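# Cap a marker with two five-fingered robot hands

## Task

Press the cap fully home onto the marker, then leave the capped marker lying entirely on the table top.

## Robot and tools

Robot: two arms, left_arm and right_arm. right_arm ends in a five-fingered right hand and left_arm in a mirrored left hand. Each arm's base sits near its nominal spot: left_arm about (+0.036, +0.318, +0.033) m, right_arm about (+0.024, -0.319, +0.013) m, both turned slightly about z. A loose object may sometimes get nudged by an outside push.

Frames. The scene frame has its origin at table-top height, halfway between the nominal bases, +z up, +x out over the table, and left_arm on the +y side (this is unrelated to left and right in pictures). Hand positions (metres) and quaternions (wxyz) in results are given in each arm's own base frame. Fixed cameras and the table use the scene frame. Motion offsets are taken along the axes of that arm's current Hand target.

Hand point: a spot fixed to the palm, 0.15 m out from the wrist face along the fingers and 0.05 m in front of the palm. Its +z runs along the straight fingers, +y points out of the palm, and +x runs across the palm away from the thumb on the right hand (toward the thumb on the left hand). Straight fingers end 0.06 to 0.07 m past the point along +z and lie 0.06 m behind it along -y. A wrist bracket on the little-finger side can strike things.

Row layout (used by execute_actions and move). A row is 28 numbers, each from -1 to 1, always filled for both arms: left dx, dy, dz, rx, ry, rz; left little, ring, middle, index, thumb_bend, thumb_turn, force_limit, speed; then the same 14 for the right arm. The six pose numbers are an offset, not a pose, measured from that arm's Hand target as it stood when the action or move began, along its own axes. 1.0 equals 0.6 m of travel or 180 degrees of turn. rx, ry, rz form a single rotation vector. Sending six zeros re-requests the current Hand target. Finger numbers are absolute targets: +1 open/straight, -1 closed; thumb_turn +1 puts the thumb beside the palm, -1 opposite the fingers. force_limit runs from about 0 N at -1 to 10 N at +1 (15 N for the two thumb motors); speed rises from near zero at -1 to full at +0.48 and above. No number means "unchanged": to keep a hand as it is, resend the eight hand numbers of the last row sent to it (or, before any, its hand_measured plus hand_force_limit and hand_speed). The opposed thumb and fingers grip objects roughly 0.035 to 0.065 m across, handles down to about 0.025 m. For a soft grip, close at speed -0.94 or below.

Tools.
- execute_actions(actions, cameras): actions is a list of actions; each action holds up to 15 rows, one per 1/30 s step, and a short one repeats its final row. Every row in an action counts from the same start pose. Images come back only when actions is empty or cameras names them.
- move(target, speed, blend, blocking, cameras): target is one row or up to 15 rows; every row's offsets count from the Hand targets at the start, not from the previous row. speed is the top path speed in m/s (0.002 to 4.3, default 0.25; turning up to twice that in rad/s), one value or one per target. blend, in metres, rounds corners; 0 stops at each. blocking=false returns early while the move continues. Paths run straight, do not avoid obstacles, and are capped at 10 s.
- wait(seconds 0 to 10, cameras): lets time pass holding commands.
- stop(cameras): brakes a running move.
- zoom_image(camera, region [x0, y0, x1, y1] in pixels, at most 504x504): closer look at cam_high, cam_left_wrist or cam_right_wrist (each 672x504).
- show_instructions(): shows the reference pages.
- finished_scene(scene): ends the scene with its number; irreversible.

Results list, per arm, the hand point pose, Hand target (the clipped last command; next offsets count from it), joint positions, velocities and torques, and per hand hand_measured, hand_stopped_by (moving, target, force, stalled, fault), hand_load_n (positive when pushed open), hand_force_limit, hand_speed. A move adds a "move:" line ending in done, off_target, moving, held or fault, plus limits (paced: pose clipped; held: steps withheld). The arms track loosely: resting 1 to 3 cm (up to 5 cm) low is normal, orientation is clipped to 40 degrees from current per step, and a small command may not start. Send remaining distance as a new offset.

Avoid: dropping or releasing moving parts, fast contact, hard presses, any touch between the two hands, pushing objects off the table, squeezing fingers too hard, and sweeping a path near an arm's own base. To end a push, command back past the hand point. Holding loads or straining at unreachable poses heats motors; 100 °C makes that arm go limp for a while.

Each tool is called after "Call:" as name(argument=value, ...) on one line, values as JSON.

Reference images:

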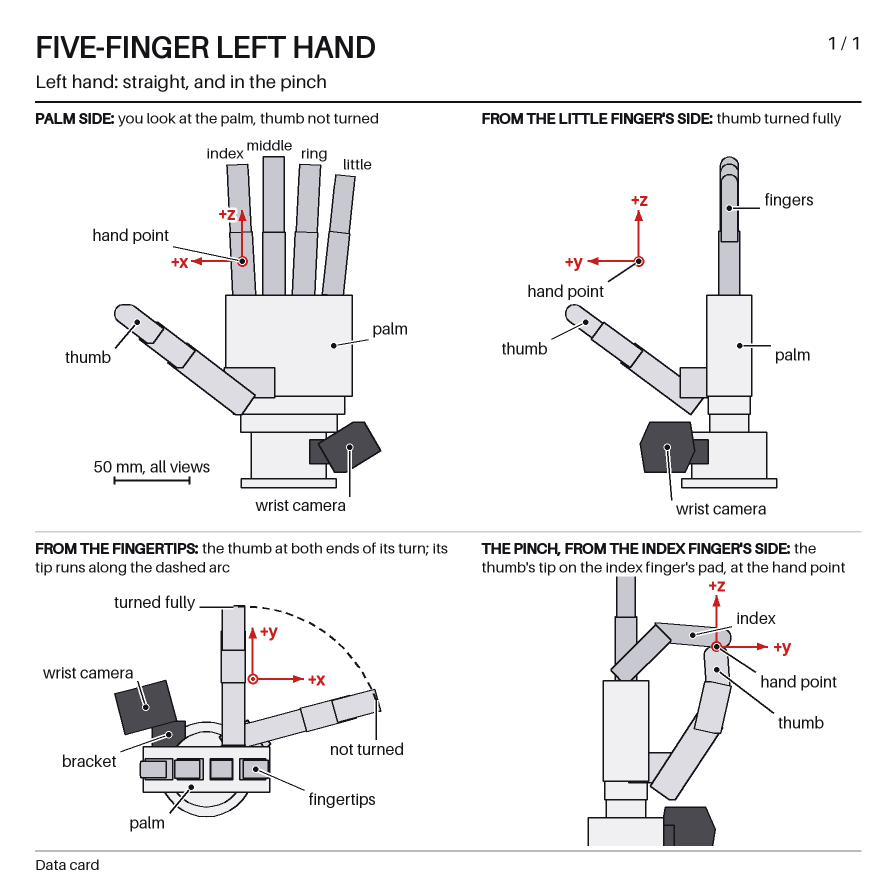

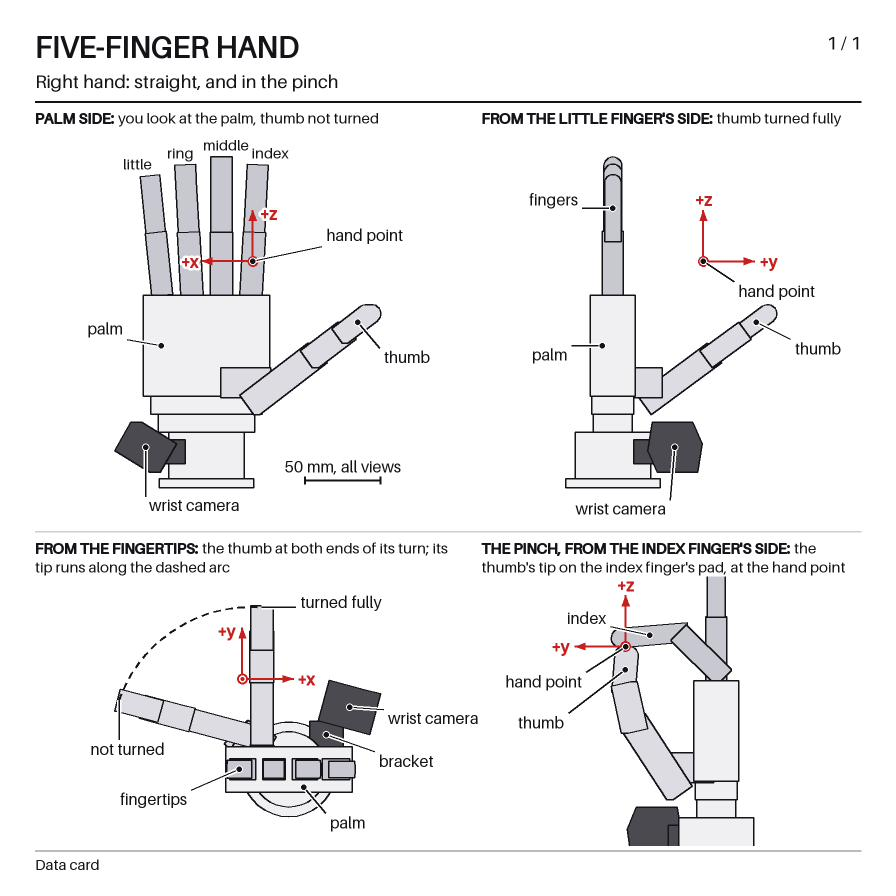

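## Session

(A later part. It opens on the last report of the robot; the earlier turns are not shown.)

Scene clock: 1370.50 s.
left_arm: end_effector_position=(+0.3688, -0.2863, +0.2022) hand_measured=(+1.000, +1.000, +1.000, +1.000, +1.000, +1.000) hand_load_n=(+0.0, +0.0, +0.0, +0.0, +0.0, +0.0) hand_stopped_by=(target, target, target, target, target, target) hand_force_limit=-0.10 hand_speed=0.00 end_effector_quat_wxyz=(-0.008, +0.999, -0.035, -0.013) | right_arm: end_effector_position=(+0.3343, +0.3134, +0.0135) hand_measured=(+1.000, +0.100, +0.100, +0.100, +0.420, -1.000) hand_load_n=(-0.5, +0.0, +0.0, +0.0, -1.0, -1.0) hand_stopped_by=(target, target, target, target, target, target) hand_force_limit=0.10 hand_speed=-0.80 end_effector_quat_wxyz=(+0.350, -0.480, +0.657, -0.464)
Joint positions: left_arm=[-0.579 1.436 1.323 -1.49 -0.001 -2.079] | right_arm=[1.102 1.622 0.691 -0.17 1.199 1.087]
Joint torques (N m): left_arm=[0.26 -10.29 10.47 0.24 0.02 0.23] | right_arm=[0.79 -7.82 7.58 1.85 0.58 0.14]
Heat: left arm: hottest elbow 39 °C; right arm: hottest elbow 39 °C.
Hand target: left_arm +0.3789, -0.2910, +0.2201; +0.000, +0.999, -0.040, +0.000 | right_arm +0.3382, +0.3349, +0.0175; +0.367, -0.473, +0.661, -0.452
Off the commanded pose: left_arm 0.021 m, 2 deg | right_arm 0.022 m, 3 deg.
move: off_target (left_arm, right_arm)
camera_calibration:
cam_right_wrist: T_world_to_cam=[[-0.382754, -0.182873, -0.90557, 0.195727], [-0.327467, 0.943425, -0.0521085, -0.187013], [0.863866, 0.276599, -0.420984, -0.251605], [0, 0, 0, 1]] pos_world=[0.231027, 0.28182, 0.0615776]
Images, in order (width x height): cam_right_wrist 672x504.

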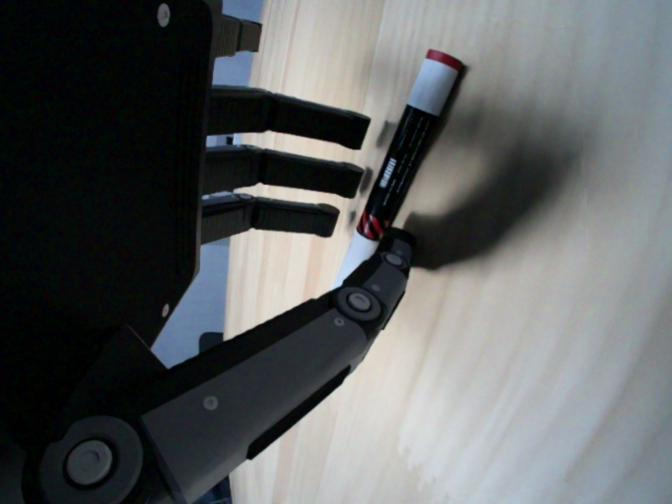

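Call:
move(target=[0.0,0,0,0,0,0,1,1,1,1,1,1,-0.1,0,0,0.008,0.0027,0,0,0,1,0.0,0.0,0.0,0.33,-1,0.1,-0.8], speed=0.08)

Call:
move(target=[0.0,0,0,0,0,0,1,1,1,1,1,1,-0.1,0,0,0,0,0,0,0,1,-0.5,-0.5,-0.5,0.33,-1,0.1,-0.85], speed=0.08, cameras=["cam_right_wrist"])

Call:
zoom_image(camera="cam_right_wrist", region=[300, 70, 510, 280])

Scene clock: 1377.00 s.
left_arm: end_effector_position=(+0.3688, -0.2863, +0.2022) hand_measured=(+1.000, +1.000, +1.000, +1.000, +1.000, +1.000) hand_load_n=(+0.0, +0.0, +0.5, +0.0, +0.0, +0.0) hand_stopped_by=(target, target, target, target, target, target) hand_force_limit=-0.10 hand_speed=0.00 end_effector_quat_wxyz=(-0.008, +0.999, -0.035, -0.013) | right_arm: end_effector_position=(+0.3351, +0.3148, +0.0106) hand_measured=(+1.000, +0.000, +0.000, +0.000, +0.330, -1.000) hand_load_n=(+0.0, +0.0, -1.0, +0.0, +0.0, +0.0) hand_stopped_by=(target, target, target, target, target, target) hand_force_limit=0.10 hand_speed=-0.80 end_effector_quat_wxyz=(+0.353, -0.477, +0.658, -0.464)
Joint positions: left_arm=[-0.579 1.436 1.323 -1.49 -0.001 -2.079] | right_arm=[1.103 1.634 0.691 -0.154 1.202 1.091]
Joint torques (N m): left_arm=[0.44 -10.23 10.45 0.25 0.03 0.22] | right_arm=[0.79 -7.82 7.38 1.94 0.46 0.11]
Heat: left arm: hottest elbow 40 °C; right arm: hottest elbow 38 °C.
Hand target: left_arm +0.3789, -0.2910, +0.2201; +0.000, +0.999, -0.040, +0.000 | right_arm +0.3382, +0.3352, +0.0124; +0.367, -0.473, +0.661, -0.452
Off the commanded pose: left_arm 0.021 m, 2 deg | right_arm 0.021 m, 2 deg.
move: off_target (left_arm, right_arm)

Scene clock: 1377.83 s.
left_arm: end_effector_position=(+0.3688, -0.2863, +0.2022) hand_measured=(+1.000, +1.000, +1.000, +1.000, +1.000, +1.000) hand_load_n=(+0.0, +0.0, +0.0, +0.0, -0.5, +0.0) hand_stopped_by=(target, target, target, target, target, target) hand_force_limit=-0.10 hand_speed=0.00 end_effector_quat_wxyz=(-0.008, +0.999, -0.035, -0.013) | right_arm: end_effector_position=(+0.3367, +0.3169, +0.0112) hand_measured=(+1.000, -0.232, -0.164, -0.204, +0.332, -1.000) hand_load_n=(+0.0, +6.0, +0.5, +7.0, +11.0, +1.5) hand_stopped_by=(target, force, force, force, target, target) hand_force_limit=0.10 hand_speed=-0.85 end_effector_quat_wxyz=(+0.355, -0.475, +0.658, -0.464)
Joint positions: left_arm=[-0.579 1.436 1.323 -1.49 -0.001 -2.079] | right_arm=[1.103 1.639 0.696 -0.148 1.206 1.091]
Joint torques (N m): left_arm=[0.32 -10.29 10.43 0.23 0.01 0.22] | right_arm=[0.79 -8 7.01 1.7 0.34 0.09]
Heat: left arm: hottest elbow 40 °C; right arm: hottest elbow 38 °C.
Hand target: left_arm +0.3789, -0.2910, +0.2201; +0.000, +0.999, -0.040, +0.000 | right_arm +0.3382, +0.3350, +0.0123; +0.367, -0.473, +0.661, -0.453
Off the commanded pose: left_arm 0.021 m, 2 deg | right_arm 0.018 m, 2 deg.
move: off_target (left_arm, right_arm)
camera_calibration:
cam_right_wrist: T_world_to_cam=[[-0.373788, -0.173165, -0.911206, 0.189103], [-0.323705, 0.945, -0.0467987, -0.191483], [0.869193, 0.277469, -0.409284, -0.257721], [0, 0, 0, 1]] pos_world=[0.232709, 0.285207, 0.0578693]
Images, in order (width x height): cam_right_wrist 672x504.

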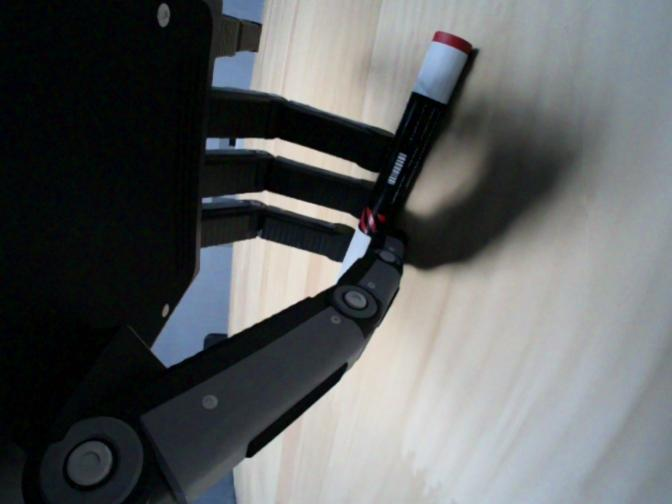

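Scaled by 2.400 from the camera's 672x504 image, which has a finer 960x720 frame.

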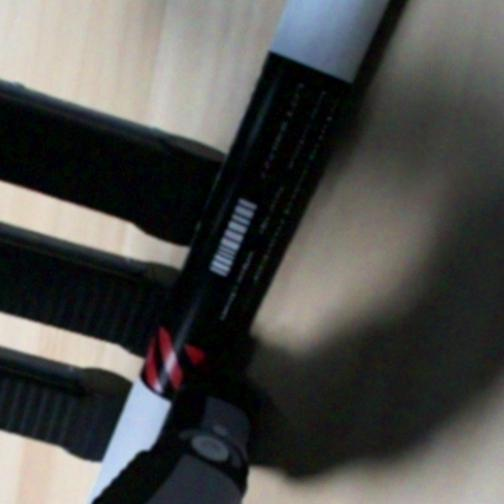

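Call:
move(target=[0.0,0,0,0,0,0,1,1,1,1,1,1,-0.1,0,0,0,0,0,0,0,1,-0.6,-0.6,-0.6,0.3,-1,0.5,-0.8], speed=0.08)

Scene clock: 1383.00 s.
left_arm: end_effector_position=(+0.3688, -0.2863, +0.2022) hand_measured=(+1.000, +1.000, +1.000, +1.000, +1.000, +1.000) hand_load_n=(+0.0, +0.0, +0.0, +0.0, -0.5, +0.0) hand_stopped_by=(target, target, target, target, target, target) hand_force_limit=-0.10 hand_speed=0.00 end_effector_quat_wxyz=(-0.008, +0.999, -0.035, -0.013) | right_arm: end_effector_position=(+0.3371, +0.3166, +0.0118) hand_measured=(+1.000, -0.284, -0.194, -0.218, +0.334, -1.000) hand_load_n=(+0.0, +9.5, +5.0, +8.5, +22.0, +5.0) hand_stopped_by=(target, force, force, force, force, target) hand_force_limit=0.50 hand_speed=-0.80 end_effector_quat_wxyz=(+0.356, -0.474, +0.658, -0.466)
Joint positions: left_arm=[-0.579 1.436 1.323 -1.49 -0.001 -2.079] | right_arm=[1.103 1.639 0.696 -0.148 1.209 1.091]
Joint torques (N m): left_arm=[0.5 -10.34 10.44 0.24 0.02 0.22] | right_arm=[0.5 -8.06 6.94 1.7 0.24 0.11]
Heat: left arm: hottest elbow 40 °C; right arm: hottest elbow 38 °C.
Hand target: left_arm +0.3789, -0.2910, +0.2201; +0.000, +0.999, -0.040, +0.000 | right_arm +0.3382, +0.3350, +0.0123; +0.367, -0.473, +0.661, -0.453
Off the commanded pose: left_arm 0.021 m, 2 deg | right_arm 0.018 m, 2 deg.
move: off_target (left_arm, right_arm)

Call:
move(target=[[-0.0173,-0.216,-0.05,0,0,0,1,1,1,1,1,1,-0.1,0,0,-0.1417,-0.0482,0,0,0,1,-0.6,-0.6,-0.6,0.3,-1,0.5,-0.8],[-0.0173,-0.216,-0.05,0,0,0,1,1,1,1,1,1,-0.1,0,0.0875,-0.222,-0.0305,0.1501,0.0107,-0.5248,1,-0.6,-0.6,-0.6,0.3,-1,0.5,-0.8]], speed=0.12, cameras=["all"])

Scene clock: 1407.03 s.
left_arm: end_effector_position=(+0.3857, -0.1643, +0.2510) hand_measured=(+1.000, +1.000, +1.000, +1.000, +1.000, +1.000) hand_load_n=(+0.0, +0.0, +0.0, +0.0, -0.5, +0.0) hand_stopped_by=(target, target, target, target, target, target) hand_force_limit=-0.10 hand_speed=0.00 end_effector_quat_wxyz=(+0.000, +0.999, -0.036, +0.006) | right_arm: end_effector_position=(+0.3478, +0.2656, +0.1424) hand_measured=(+1.000, -0.284, -0.194, -0.218, +0.336, -1.000) hand_load_n=(+0.0, +8.5, +5.0, +8.0, +23.0, +6.0) hand_stopped_by=(target, force, force, force, force, target) hand_force_limit=0.50 hand_speed=-0.80 end_effector_quat_wxyz=(+0.004, +0.708, -0.005, +0.706)
Joint positions: left_arm=[-0.277 1.307 1.32 -1.573 -0.002 -1.776] | right_arm=[1.132 1.598 0.543 1.046 1.145 -1.56]
Joint torques (N m): left_arm=[0.32 -9.47 6.56 0.38 0.12 0.22] | right_arm=[0.38 -7.77 4.67 2.47 -0.03 -0.1]
Heat: left arm: hottest elbow 39 °C; right arm: hottest elbow 38 °C.
Hand target: left_arm +0.3788, -0.1611, +0.2502; +0.000, +0.999, -0.040, +0.000 | right_arm +0.3456, +0.2705, +0.1411; +0.000, +0.707, +0.000, +0.707
Off the commanded pose: left_arm 0.008 m, 1 deg | right_arm 0.005 m, 1 deg.
move: done
camera_calibration:
cam_left_wrist: T_world_to_cam=[[0.313782, 0.949104, 0.0272655, 0.0246785], [0.792144, -0.277506, 0.543598, -0.489552], [0.523497, -0.148973, -0.838903, 0.0984702], [0, 0, 0, 1]] pos_world=[0.328503, -0.144607, 0.348054]
cam_right_wrist: T_world_to_cam=[[-0.0145696, -0.954284, 0.298548, 0.214199], [-0.544035, -0.24295, -0.80312, 0.366534], [0.838936, -0.174122, -0.515624, -0.0538455], [0, 0, 0, 1]] pos_world=[0.247701, 0.28408, 0.202659]

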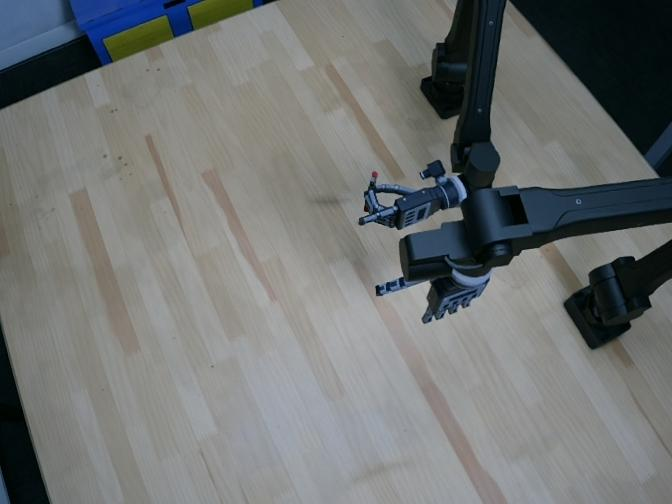

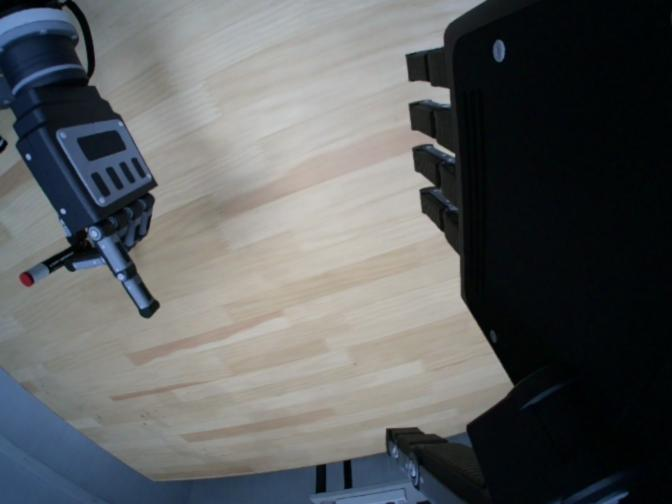

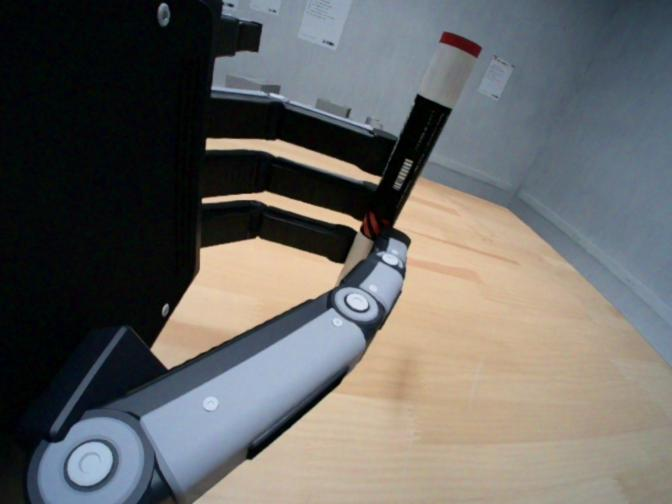

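Call:
move(target=[0,0,0,0,0,0,1,1,1,1,1,1,-0.1,0,-0.11,0,0,0,0,0,1,-0.6,-0.6,-0.6,0.3,-1,0.5,-0.8], speed=0.1, cameras=["cam_high","cam_left_wrist"])

Scene clock: 1431.47 s.
left_arm: end_effector_position=(+0.3857, -0.1643, +0.2510) hand_measured=(+1.000, +1.000, +1.000, +1.000, +1.000, +1.000) hand_load_n=(+0.0, +0.0, +0.0, +0.0, +0.0, +0.0) hand_stopped_by=(target, target, target, target, target, target) hand_force_limit=-0.10 hand_speed=0.00 end_effector_quat_wxyz=(+0.000, +0.999, -0.036, +0.006) | right_arm: end_effector_position=(+0.3473, +0.2646, +0.0756) hand_measured=(+1.000, -0.284, -0.194, -0.218, +0.336, -1.000) hand_load_n=(+0.0, +9.0, +4.5, +7.5, +23.0, +5.5) hand_stopped_by=(target, force, force, force, force, target) hand_force_limit=0.50 hand_speed=-0.80 end_effector_quat_wxyz=(+0.005, +0.709, -0.003, +0.705)
Joint positions: left_arm=[-0.277 1.307 1.32 -1.573 -0.002 -1.776] | right_arm=[1.132 1.841 0.533 1.295 1.144 -1.561]
Joint torques (N m): left_arm=[0.44 -9.41 6.53 0.35 0.12 0.23] | right_arm=[0.38 -8.59 3.26 2.52 0.01 -0.1]
Heat: left arm: hottest elbow 37 °C; right arm: hottest elbow 37 °C.
Hand target: left_arm +0.3788, -0.1611, +0.2502; +0.000, +0.999, -0.040, +0.000 | right_arm +0.3457, +0.2704, +0.0752; +0.000, +0.707, +0.000, +0.707
Off the commanded pose: left_arm 0.008 m, 1 deg | right_arm 0.006 m, 1 deg.
move: done
camera_calibration:
cam_left_wrist: T_world_to_cam=[[0.313782, 0.949104, 0.0272655, 0.0246785], [0.792144, -0.277506, 0.543598, -0.489552], [0.523497, -0.148973, -0.838903, 0.0984702], [0, 0, 0, 1]] pos_world=[0.328503, -0.144607, 0.348054]
Images, in order (width x height): cam_high 672x504, cam_left_wrist 672x504.

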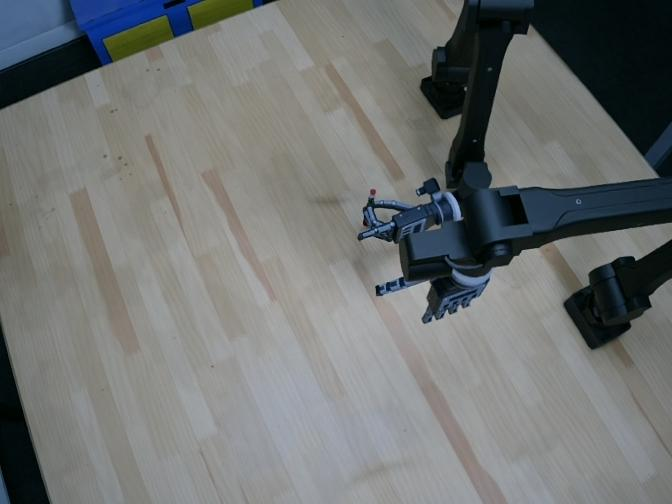

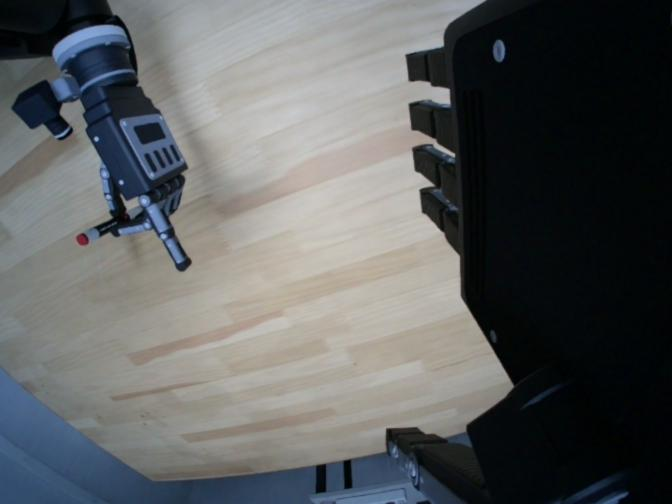

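Call:
zoom_image(camera="cam_high", region=[340, 175, 420, 255])

Call:
zoom_image(camera="cam_left_wrist", region=[60, 160, 200, 280])

Scaled by 6.300 from the camera's 672x504 image, which has a finer 960x720 frame.

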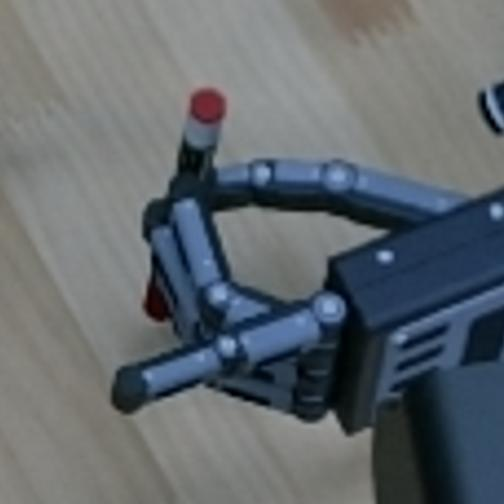

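Scaled by 3.600 from the camera's 672x504 image, which has a finer 960x720 frame.

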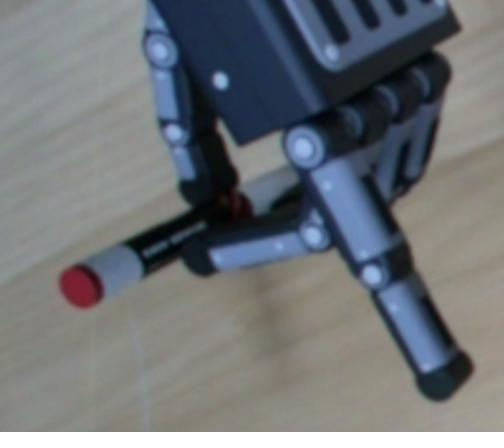

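Call:
move(target=[0,0,0,0,0,0,1,1,1,1,1,1,-0.1,0,-0.0253,0,0,0,0,0,1,-0.6,-0.6,-0.6,0.3,-1,0.5,-0.8], speed=0.05)

Call:
move(target=[0,0,0,0,0,0,1,1,1,1,1,1,-0.1,0,-0.025,0,0,0,0,0,1,-0.6,-0.6,-0.6,0.3,-1,0.5,-0.8], speed=0.05)

Scene clock: 1444.47 s.
left_arm: end_effector_position=(+0.3857, -0.1643, +0.2510) hand_measured=(+1.000, +1.000, +1.000, +1.000, +1.000, +1.000) hand_load_n=(+0.0, +0.0, +0.0, +0.0, +0.0, +0.0) hand_stopped_by=(target, target, target, target, target, target) hand_force_limit=-0.10 hand_speed=0.00 end_effector_quat_wxyz=(+0.000, +0.999, -0.036, +0.006) | right_arm: end_effector_position=(+0.3465, +0.2629, +0.0596) hand_measured=(+1.000, -0.284, -0.194, -0.218, +0.336, -1.000) hand_load_n=(+0.0, +9.0, +5.0, +8.0, +23.0, +5.5) hand_stopped_by=(target, force, force, force, force, target) hand_force_limit=0.50 hand_speed=-0.80 end_effector_quat_wxyz=(+0.007, +0.710, -0.002, +0.704)
Joint positions: left_arm=[-0.277 1.307 1.32 -1.573 -0.002 -1.776] | right_arm=[1.132 1.899 0.533 1.348 1.144 -1.561]
Joint torques (N m): left_arm=[0.44 -9.47 6.56 0.35 0.13 0.22] | right_arm=[0.5 -9.05 3.26 2.45 0.02 -0.09]
Motor temperatures (°C): left_arm=[23 27 36 25 23 22] | right_arm=[23 25 36 24 25 24]
Heat: left arm: hottest elbow 36 °C; right arm: hottest elbow 36 °C.
Hand target: left_arm +0.3788, -0.1611, +0.2502; +0.000, +0.999, -0.040, +0.000 | right_arm +0.3457, +0.2704, +0.0599; +0.000, +0.707, +0.000, +0.707
Off the commanded pose: left_arm 0.008 m, 1 deg | right_arm 0.008 m, 1 deg.
move: done

Scene clock: 1445.47 s.
left_arm: end_effector_position=(+0.3857, -0.1643, +0.2510) hand_measured=(+1.000, +1.000, +1.000, +1.000, +1.000, +1.000) hand_load_n=(+0.0, +0.0, +0.0, +0.0, +0.0, +0.0) hand_stopped_by=(target, target, target, target, target, target) hand_force_limit=-0.10 hand_speed=0.00 end_effector_quat_wxyz=(+0.000, +0.999, -0.036, +0.006) | right_arm: end_effector_position=(+0.3458, +0.2611, +0.0470) hand_measured=(+1.000, -0.284, -0.194, -0.218, +0.336, -1.000) hand_load_n=(+0.0, +9.0, +5.0, +7.5, +23.0, +5.5) hand_stopped_by=(target, force, force, force, force, target) hand_force_limit=0.50 hand_speed=-0.80 end_effector_quat_wxyz=(+0.010, +0.709, +0.002, +0.705)
Joint positions: left_arm=[-0.277 1.307 1.32 -1.573 -0.002 -1.776] | right_arm=[1.132 1.951 0.534 1.4 1.144 -1.573]
Joint torques (N m): left_arm=[0.44 -9.29 6.54 0.38 0.14 0.23] | right_arm=[0.44 -8.64 3.37 2.35 0.02 0.02]
Heat: left arm: hottest elbow 36 °C; right arm: hottest elbow 36 °C.
Hand target: left_arm +0.3788, -0.1611, +0.2502; +0.000, +0.999, -0.040, +0.000 | right_arm +0.3457, +0.2705, +0.0450; +0.000, +0.707, +0.000, +0.707
Off the commanded pose: left_arm 0.008 m, 1 deg | right_arm 0.010 m, 1 deg.
move: done

Call:
wait(seconds=0, cameras=["cam_high","cam_left_wrist","cam_right_wrist"])

Call:
zoom_image(camera="cam_high", region=[340, 175, 420, 255])

Call:
zoom_image(camera="cam_left_wrist", region=[60, 160, 200, 280])

Scene clock: 1449.50 s.
left_arm: end_effector_position=(+0.3857, -0.1643, +0.2510) hand_measured=(+1.000, +1.000, +1.000, +1.000, +1.000, +1.000) hand_load_n=(+0.0, -0.5, +0.0, +0.0, -0.5, +0.0) hand_stopped_by=(target, target, target, target, target, target) hand_force_limit=-0.10 hand_speed=0.00 end_effector_quat_wxyz=(+0.000, +0.999, -0.036, +0.006) | right_arm: end_effector_position=(+0.3458, +0.2611, +0.0471) hand_measured=(+1.000, -0.284, -0.194, -0.218, +0.336, -1.000) hand_load_n=(+0.0, +9.0, +4.5, +7.5, +23.0, +5.5) hand_stopped_by=(target, force, force, force, force, target) hand_force_limit=0.50 hand_speed=-0.80 end_effector_quat_wxyz=(+0.010, +0.709, +0.002, +0.705)
Joint positions: left_arm=[-0.277 1.307 1.32 -1.573 -0.002 -1.776] | right_arm=[1.132 1.951 0.534 1.401 1.144 -1.573]
Joint torques (N m): left_arm=[0.38 -9.41 6.58 0.36 0.12 0.22] | right_arm=[0.38 -8.59 3.37 2.36 0 0.02]
Heat: left arm: hottest elbow 36 °C; right arm: hottest elbow 36 °C.
Hand target: left_arm +0.3788, -0.1611, +0.2502; +0.000, +0.999, -0.040, +0.000 | right_arm +0.3458, +0.2705, +0.0450; +0.000, +0.707, +0.000, +0.707
Off the commanded pose: left_arm 0.008 m, 1 deg | right_arm 0.010 m, 1 deg.
camera_calibration:
cam_left_wrist: T_world_to_cam=[[0.313782, 0.949104, 0.0272655, 0.0246785], [0.792144, -0.277506, 0.543598, -0.489552], [0.523497, -0.148973, -0.838903, 0.0984702], [0, 0, 0, 1]] pos_world=[0.328503, -0.144607, 0.348054]
cam_right_wrist: T_world_to_cam=[[-0.0128073, -0.948537, 0.316408, 0.235327], [-0.546412, -0.25837, -0.796667, 0.292369], [0.837419, -0.183092, -0.514983, -0.0992725], [0, 0, 0, 1]] pos_world=[0.2459, 0.28058, 0.107338]

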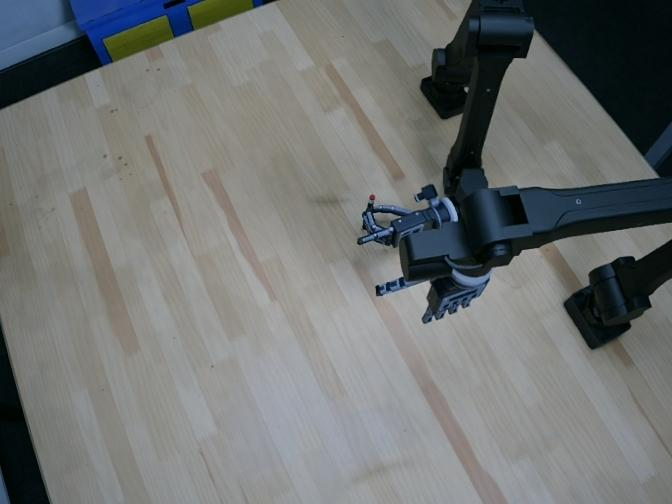

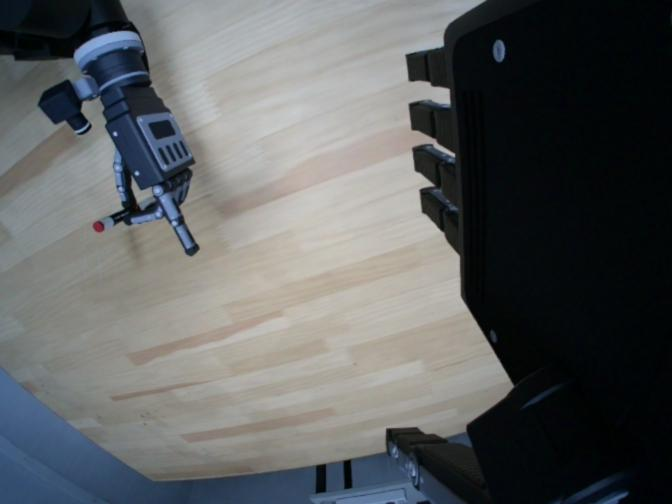

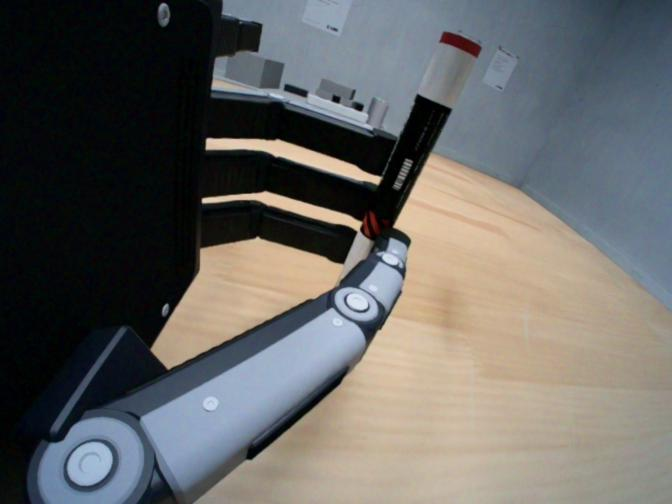

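Scaled by 6.300 from the camera's 672x504 image, which has a finer 960x720 frame.

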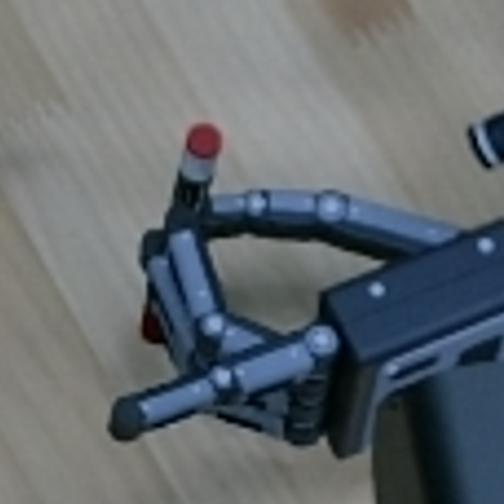

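Scaled by 3.600 from the camera's 672x504 image, which has a finer 960x720 frame.

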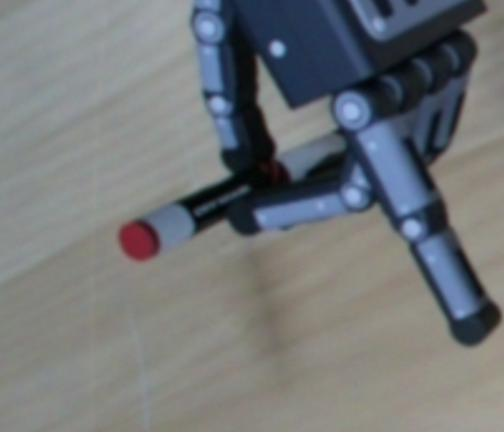

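Call:
move(target=[0,0,0,0,0,0,1,1,1,1,1,1,-0.1,0,-0.025,0,0,0,0,0,1,-0.6,-0.6,-0.6,0.3,-1,0.5,-0.8], speed=0.05)

Call:
move(target=[0,0,0,0,0,0,1,1,1,1,1,1,-0.1,0,-0.025,0,0,0,0,0,1,-0.6,-0.6,-0.6,0.3,-1,0.5,-0.8], speed=0.05, cameras=["cam_high","cam_right_wrist"])

Scene clock: 1456.33 s.
left_arm: end_effector_position=(+0.3857, -0.1643, +0.2510) hand_measured=(+1.000, +1.000, +1.000, +1.000, +1.000, +1.000) hand_load_n=(+0.0, +0.0, +0.0, +0.0, +0.0, +0.0) hand_stopped_by=(target, target, target, target, target, target) hand_force_limit=-0.10 hand_speed=0.00 end_effector_quat_wxyz=(+0.000, +0.999, -0.036, +0.006) | right_arm: end_effector_position=(+0.3470, +0.2619, +0.0457) hand_measured=(+1.000, -0.284, -0.194, -0.218, +0.336, -1.000) hand_load_n=(+0.0, +10.5, +4.5, +4.5, +24.0, +3.5) hand_stopped_by=(target, force, force, force, force, target) hand_force_limit=0.50 hand_speed=-0.80 end_effector_quat_wxyz=(+0.019, +0.704, +0.008, +0.710)
Joint positions: left_arm=[-0.277 1.307 1.32 -1.573 -0.002 -1.776] | right_arm=[1.132 1.986 0.546 1.463 1.148 -1.629]
Joint torques (N m): left_arm=[0.56 -9.47 6.56 0.38 0.13 0.22] | right_arm=[0.56 -7.41 2.85 1.89 -0.14 0.5]
Heat: left arm: hottest elbow 36 °C; right arm: hottest elbow 36 °C.
Hand target: left_arm +0.3788, -0.1611, +0.2502; +0.000, +0.999, -0.040, +0.000 | right_arm +0.3457, +0.2703, +0.0300; +0.000, +0.707, +0.000, +0.707
Off the commanded pose: left_arm 0.008 m, 1 deg | right_arm 0.018 m, 2 deg.
move: off_target (right_arm)

Scene clock: 1457.50 s.
left_arm: end_effector_position=(+0.3857, -0.1643, +0.2510) hand_measured=(+1.000, +1.000, +1.000, +1.000, +1.000, +1.000) hand_load_n=(+0.0, +0.0, +0.0, +0.0, +0.0, +0.0) hand_stopped_by=(target, target, target, target, target, target) hand_force_limit=-0.10 hand_speed=0.00 end_effector_quat_wxyz=(+0.000, +0.999, -0.036, +0.006) | right_arm: end_effector_position=(+0.3477, +0.2627, +0.0444) hand_measured=(+1.000, -0.284, -0.194, -0.218, +0.336, -1.000) hand_load_n=(+0.5, +12.0, +4.5, +2.0, +25.5, +1.0) hand_stopped_by=(target, force, force, force, force, target) hand_force_limit=0.50 hand_speed=-0.80 end_effector_quat_wxyz=(+0.029, +0.697, +0.014, +0.716)
Joint positions: left_arm=[-0.277 1.307 1.32 -1.573 -0.002 -1.776] | right_arm=[1.133 2.025 0.559 1.536 1.153 -1.695]
Joint torques (N m): left_arm=[0.32 -9.41 6.53 0.39 0.13 0.22] | right_arm=[0.5 -5.95 2.44 1.46 -0.27 0.98]
Heat: left arm: hottest elbow 36 °C; right arm: hottest elbow 36 °C.
Hand target: left_arm +0.3788, -0.1611, +0.2502; +0.000, +0.999, -0.040, +0.000 | right_arm +0.3457, +0.2703, +0.0150; +0.000, +0.707, +0.000, +0.707
Off the commanded pose: left_arm 0.008 m, 1 deg | right_arm 0.030 m, 4 deg.
move: off_target (right_arm)
camera_calibration:
cam_right_wrist: T_world_to_cam=[[-0.032652, -0.9333, 0.35761, 0.238828], [-0.521567, -0.289307, -0.802664, 0.291412], [0.852586, -0.212726, -0.477332, -0.101133], [0, 0, 0, 1]] pos_world=[0.246013, 0.285692, 0.100225]
Images, in order (width x height): cam_high 672x504, cam_right_wrist 672x504.

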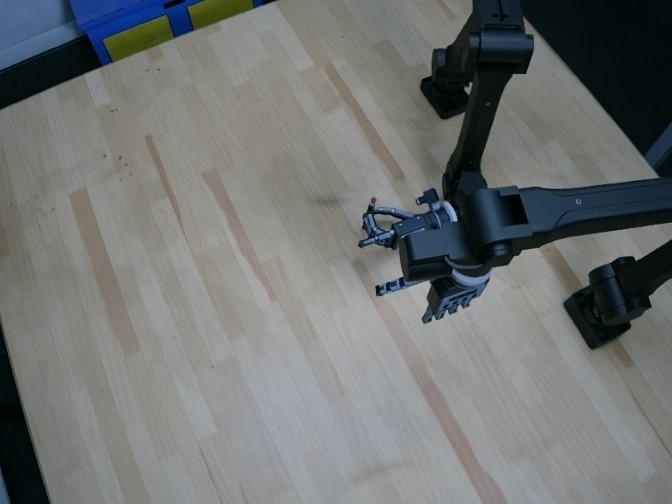

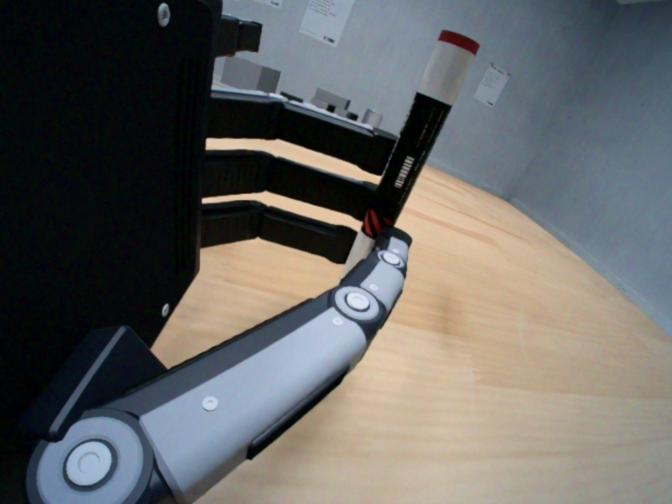

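Call:
move(target=[0,0,0,0,0,0,1,1,1,1,1,1,-0.1,0,-0.025,0,0,0.01,-0.012,0.03,1,-0.6,-0.6,-0.6,0.3,-1,0.5,-0.8], speed=0.05, cameras=["cam_high"])

Call:
zoom_image(camera="cam_high", region=[340, 175, 420, 255])

Scene clock: 1468.57 s.
left_arm: end_effector_position=(+0.3857, -0.1643, +0.2510) hand_measured=(+1.000, +1.000, +1.000, +1.000, +1.000, +1.000) hand_load_n=(+0.0, +0.0, +0.0, +0.0, +0.0, +0.0) hand_stopped_by=(target, target, target, target, target, target) hand_force_limit=-0.10 hand_speed=0.00 end_effector_quat_wxyz=(+0.000, +0.999, -0.036, +0.006) | right_arm: end_effector_position=(+0.3474, +0.2637, +0.0425) hand_measured=(+1.000, -0.284, -0.194, -0.220, +0.336, -1.000) hand_load_n=(+0.0, +12.0, +4.0, +0.0, +26.5, -4.5) hand_stopped_by=(target, force, force, force, force, target) hand_force_limit=0.50 hand_speed=-0.80 end_effector_quat_wxyz=(+0.013, +0.696, +0.009, +0.718)
Joint positions: left_arm=[-0.277 1.307 1.32 -1.573 -0.002 -1.776] | right_arm=[1.134 2.028 0.552 1.551 1.139 -1.67]
Joint torques (N m): left_arm=[0.62 -9.11 6.56 0.38 0.14 0.23] | right_arm=[0.32 -5.13 1.4 1.02 -0.78 1.71]
Heat: left arm: hottest elbow 36 °C; right arm: hottest elbow 35 °C.
Hand target: left_arm +0.3788, -0.1611, +0.2502; +0.000, +0.999, -0.040, +0.000 | right_arm +0.3458, +0.2704, +0.0000; -0.044, +0.719, -0.022, +0.693
Off the commanded pose: left_arm 0.008 m, 1 deg | right_arm 0.043 m, 8 deg.
move: off_target (right_arm)
Images, in order (width x height): cam_high 672x504.

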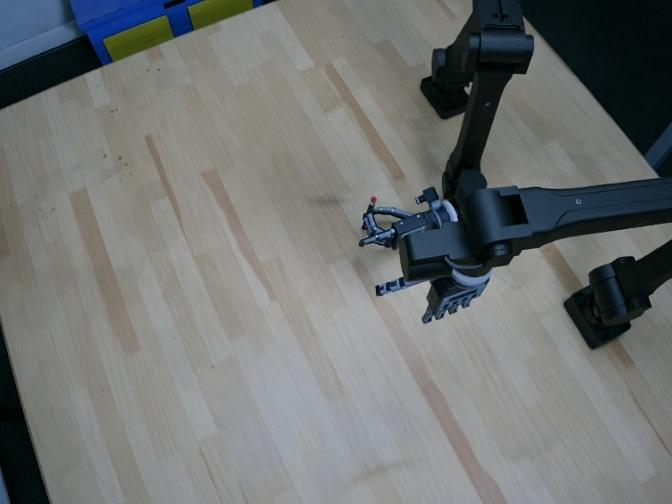

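Scaled by 6.300 from the camera's 672x504 image, which has a finer 960x720 frame.

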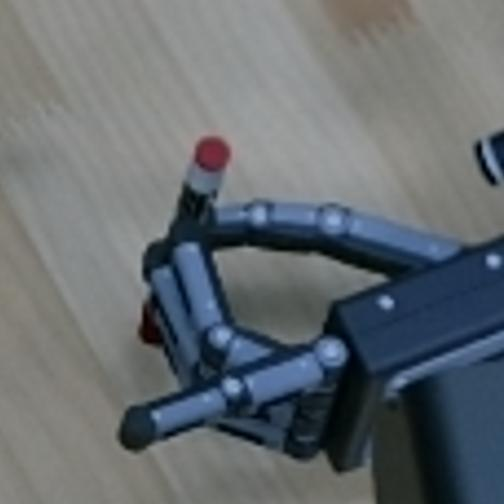

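Call:
move(target=[0,0,0,0,0,0,1,1,1,1,1,1,-0.1,0,0.05,0,0,0,0,0,1,-0.6,-0.6,-0.6,0.3,-1,0.5,-0.8], speed=0.08, cameras=["cam_high","cam_right_wrist"])

Call:
zoom_image(camera="cam_right_wrist", region=[320, 100, 500, 300])

Call:
zoom_image(camera="cam_high", region=[350, 180, 400, 240])

Scene clock: 1489.00 s.
left_arm: end_effector_position=(+0.3857, -0.1643, +0.2510) hand_measured=(+1.000, +1.000, +1.000, +1.000, +1.000, +1.000) hand_load_n=(+0.0, +0.0, +0.0, +0.0, +0.0, +0.0) hand_stopped_by=(target, target, target, target, target, target) hand_force_limit=-0.10 hand_speed=0.00 end_effector_quat_wxyz=(+0.000, +0.999, -0.036, +0.006) | right_arm: end_effector_position=(+0.3453, +0.2638, +0.0446) hand_measured=(+1.000, -0.284, -0.194, -0.218, +0.336, -1.000) hand_load_n=(+0.0, +7.0, +6.0, +3.0, +23.5, -0.5) hand_stopped_by=(target, force, force, force, force, target) hand_force_limit=0.50 hand_speed=-0.80 end_effector_quat_wxyz=(-0.010, +0.708, +0.002, +0.706)
Joint positions: left_arm=[-0.277 1.307 1.32 -1.573 -0.002 -1.776] | right_arm=[1.134 1.957 0.524 1.425 1.118 -1.553]
Joint torques (N m): left_arm=[0.38 -9.47 6.56 0.34 0.12 0.22] | right_arm=[-0.62 -8.76 1.78 0.95 -0.64 0.99]
Motor temperatures (°C): left_arm=[23 27 35 25 23 22] | right_arm=[23 25 34 23 26 29]
Heat: left arm: hottest elbow 35 °C; right arm: hottest elbow 34 °C.
Hand target: left_arm +0.3788, -0.1611, +0.2502; +0.000, +0.999, -0.040, +0.000 | right_arm +0.3469, +0.2676, +0.0298; -0.044, +0.719, -0.022, +0.693
Off the commanded pose: left_arm 0.008 m, 1 deg | right_arm 0.015 m, 5 deg.
move: off_target (right_arm)
camera_calibration:
cam_right_wrist: T_world_to_cam=[[0.0126436, -0.95691, 0.290108, 0.233275], [-0.536776, -0.251279, -0.805438, 0.285941], [0.84363, -0.145539, -0.516823, -0.111572], [0, 0, 0, 1]] pos_world=[0.244662, 0.278836, 0.10497]
Images, in order (width x height): cam_high 672x504, cam_right_wrist 672x504.

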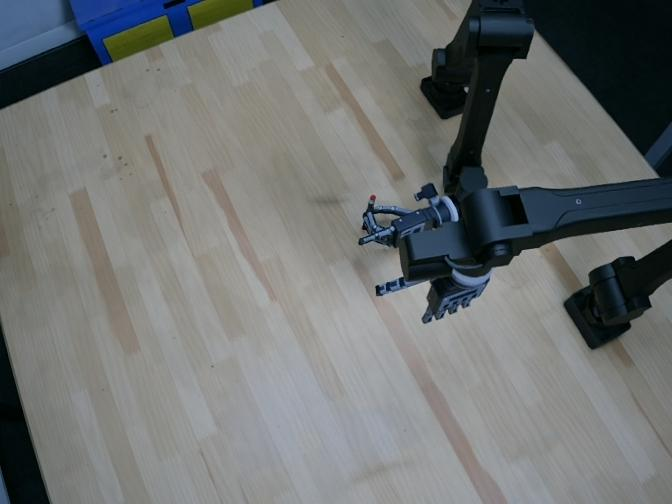

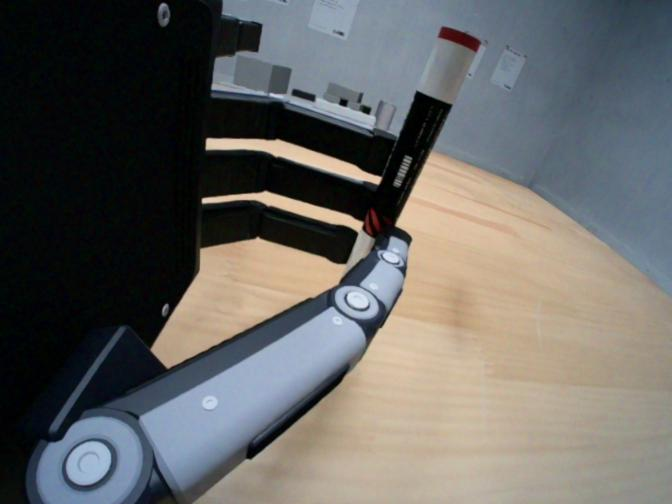

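Scaled by 2.520 from the camera's 672x504 image, which has a finer 960x720 frame.

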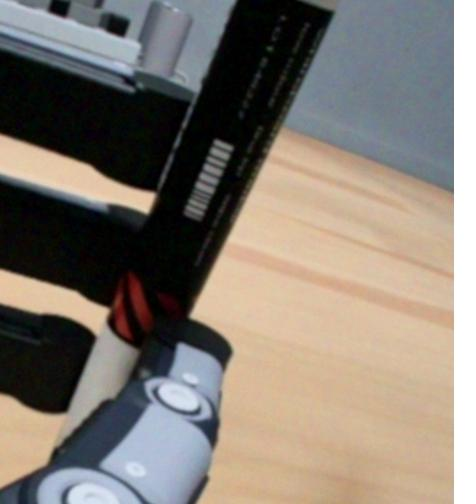

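Scaled by 8.400 from the camera's 672x504 image, which has a finer 960x720 frame.

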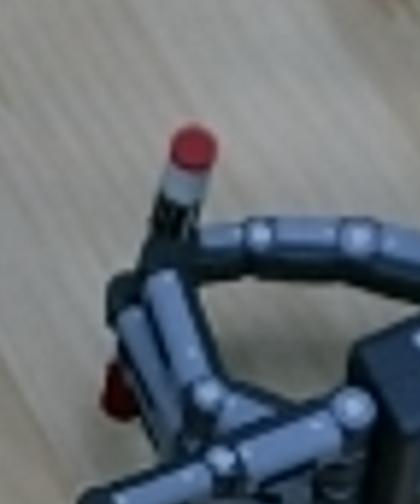

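Call:
wait(seconds=0, cameras=["cam_left_wrist"])

Call:
zoom_image(camera="cam_left_wrist", region=[80, 170, 200, 270])

Scene clock: 1492.77 s.
left_arm: end_effector_position=(+0.3857, -0.1643, +0.2510) hand_measured=(+1.000, +1.000, +1.000, +1.000, +1.000, +1.000) hand_load_n=(+0.0, +0.0, +0.0, +0.0, -0.5, +0.0) hand_stopped_by=(target, target, target, target, target, target) hand_force_limit=-0.10 hand_speed=0.00 end_effector_quat_wxyz=(+0.000, +0.999, -0.036, +0.006) | right_arm: end_effector_position=(+0.3453, +0.2638, +0.0446) hand_measured=(+1.000, -0.284, -0.194, -0.218, +0.336, -1.000) hand_load_n=(+0.0, +7.5, +6.0, +3.5, +24.0, -0.5) hand_stopped_by=(target, force, force, force, force, target) hand_force_limit=0.50 hand_speed=-0.80 end_effector_quat_wxyz=(-0.010, +0.708, +0.002, +0.706)
Joint positions: left_arm=[-0.277 1.307 1.32 -1.573 -0.002 -1.776] | right_arm=[1.134 1.957 0.524 1.425 1.118 -1.553]
Joint torques (N m): left_arm=[0.5 -9.41 6.54 0.36 0.13 0.22] | right_arm=[-0.56 -8.82 1.78 1.01 -0.63 0.98]
Heat: left arm: hottest elbow 35 °C; right arm: hottest elbow 34 °C.
Hand target: left_arm +0.3788, -0.1611, +0.2502; +0.000, +0.999, -0.040, +0.000 | right_arm +0.3469, +0.2676, +0.0298; -0.044, +0.719, -0.022, +0.693
Off the commanded pose: left_arm 0.008 m, 1 deg | right_arm 0.015 m, 5 deg.
camera_calibration:
cam_left_wrist: T_world_to_cam=[[0.313782, 0.949104, 0.0272655, 0.0246785], [0.792144, -0.277506, 0.543598, -0.489552], [0.523497, -0.148973, -0.838903, 0.0984702], [0, 0, 0, 1]] pos_world=[0.328503, -0.144607, 0.348054]
Images, in order (width x height): cam_left_wrist 672x504.

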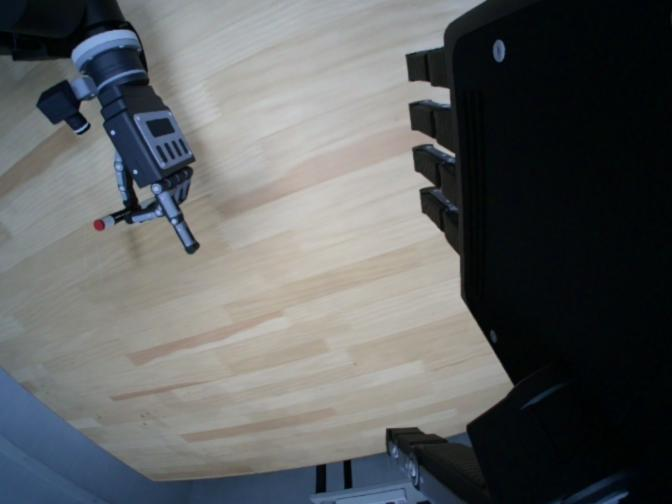

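Scaled by 4.200 from the camera's 672x504 image, which has a finer 960x720 frame.

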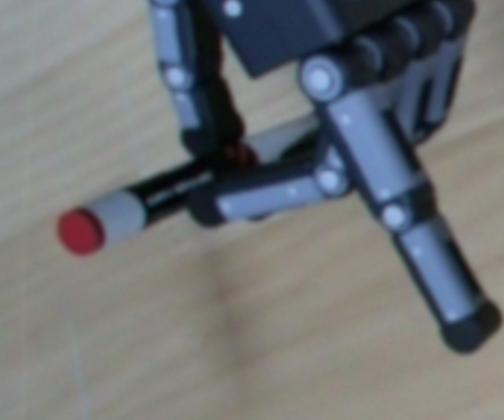

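Call:
move(target=[0,0,0,0,0,0,1,1,1,1,1,1,-0.1,0,0.06,0,0,-0.01,-0.021,-0.03,1,-0.6,-0.6,-0.6,0.3,-1,0.5,-0.8], speed=0.08, cameras=["cam_high","cam_left_wrist"])

Call:
zoom_image(camera="cam_left_wrist", region=[80, 170, 200, 270])

Call:
zoom_image(camera="cam_high", region=[350, 180, 400, 240])

Scene clock: 1529.03 s.
left_arm: end_effector_position=(+0.3857, -0.1643, +0.2510) hand_measured=(+1.000, +1.000, +1.000, +1.000, +1.000, +1.000) hand_load_n=(+0.0, +0.0, +0.0, +0.0, +0.0, +0.0) hand_stopped_by=(target, target, target, target, target, target) hand_force_limit=-0.10 hand_speed=0.00 end_effector_quat_wxyz=(+0.000, +0.999, -0.036, +0.006) | right_arm: end_effector_position=(+0.3427, +0.2647, +0.0571) hand_measured=(+1.000, -0.284, -0.194, -0.218, +0.336, -1.000) hand_load_n=(+0.0, +6.0, +6.5, +6.5, +21.5, +1.5) hand_stopped_by=(target, force, force, force, force, target) hand_force_limit=0.50 hand_speed=-0.80 end_effector_quat_wxyz=(+0.005, +0.745, +0.017, +0.667)
Joint positions: left_arm=[-0.277 1.307 1.32 -1.573 -0.002 -1.776] | right_arm=[1.132 1.772 0.524 0.998 1.105 -1.378]
Joint torques (N m): left_arm=[0.44 -9.35 6.53 0.35 0.13 0.22] | right_arm=[-1.32 -10.81 3.84 1.59 0.16 0.08]
Heat: left arm: hottest elbow 35 °C; right arm: hottest elbow 34 °C.
Hand target: left_arm +0.3788, -0.1611, +0.2502; +0.000, +0.999, -0.040, +0.000 | right_arm +0.3483, +0.2642, +0.0656; -0.001, +0.743, +0.003, +0.670
Off the commanded pose: left_arm 0.008 m, 1 deg | right_arm 0.010 m, 2 deg.
move: done
camera_calibration:
cam_left_wrist: T_world_to_cam=[[0.313782, 0.949104, 0.0272655, 0.0246785], [0.792144, -0.277506, 0.543598, -0.489552], [0.523497, -0.148973, -0.838903, 0.0984702], [0, 0, 0, 1]] pos_world=[0.328503, -0.144607, 0.348054]
Images, in order (width x height): cam_high 672x504, cam_left_wrist 672x504.

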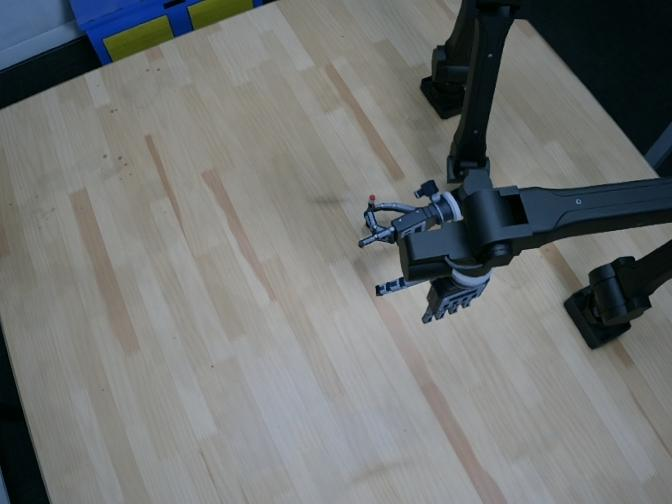

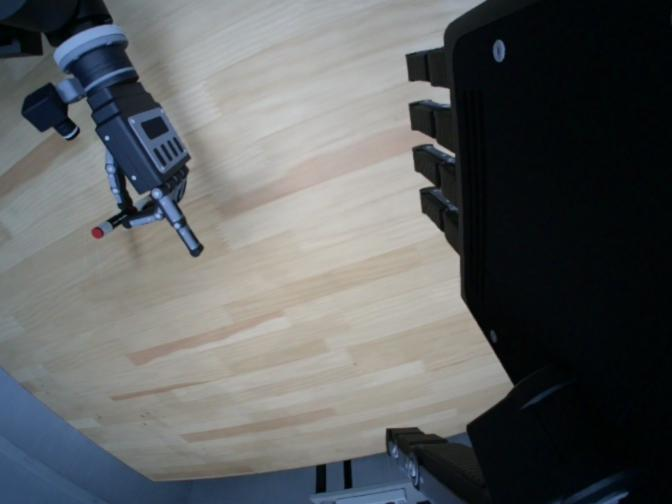

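Scaled by 4.200 from the camera's 672x504 image, which has a finer 960x720 frame.

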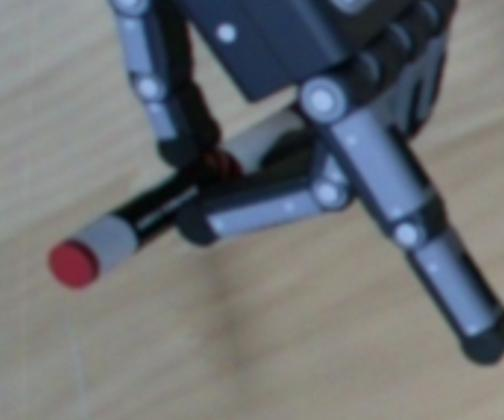

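Scaled by 8.400 from the camera's 672x504 image, which has a finer 960x720 frame.

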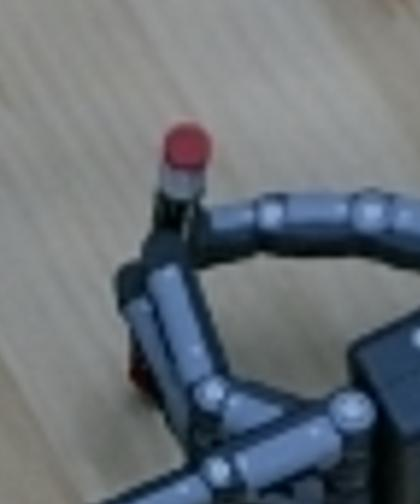

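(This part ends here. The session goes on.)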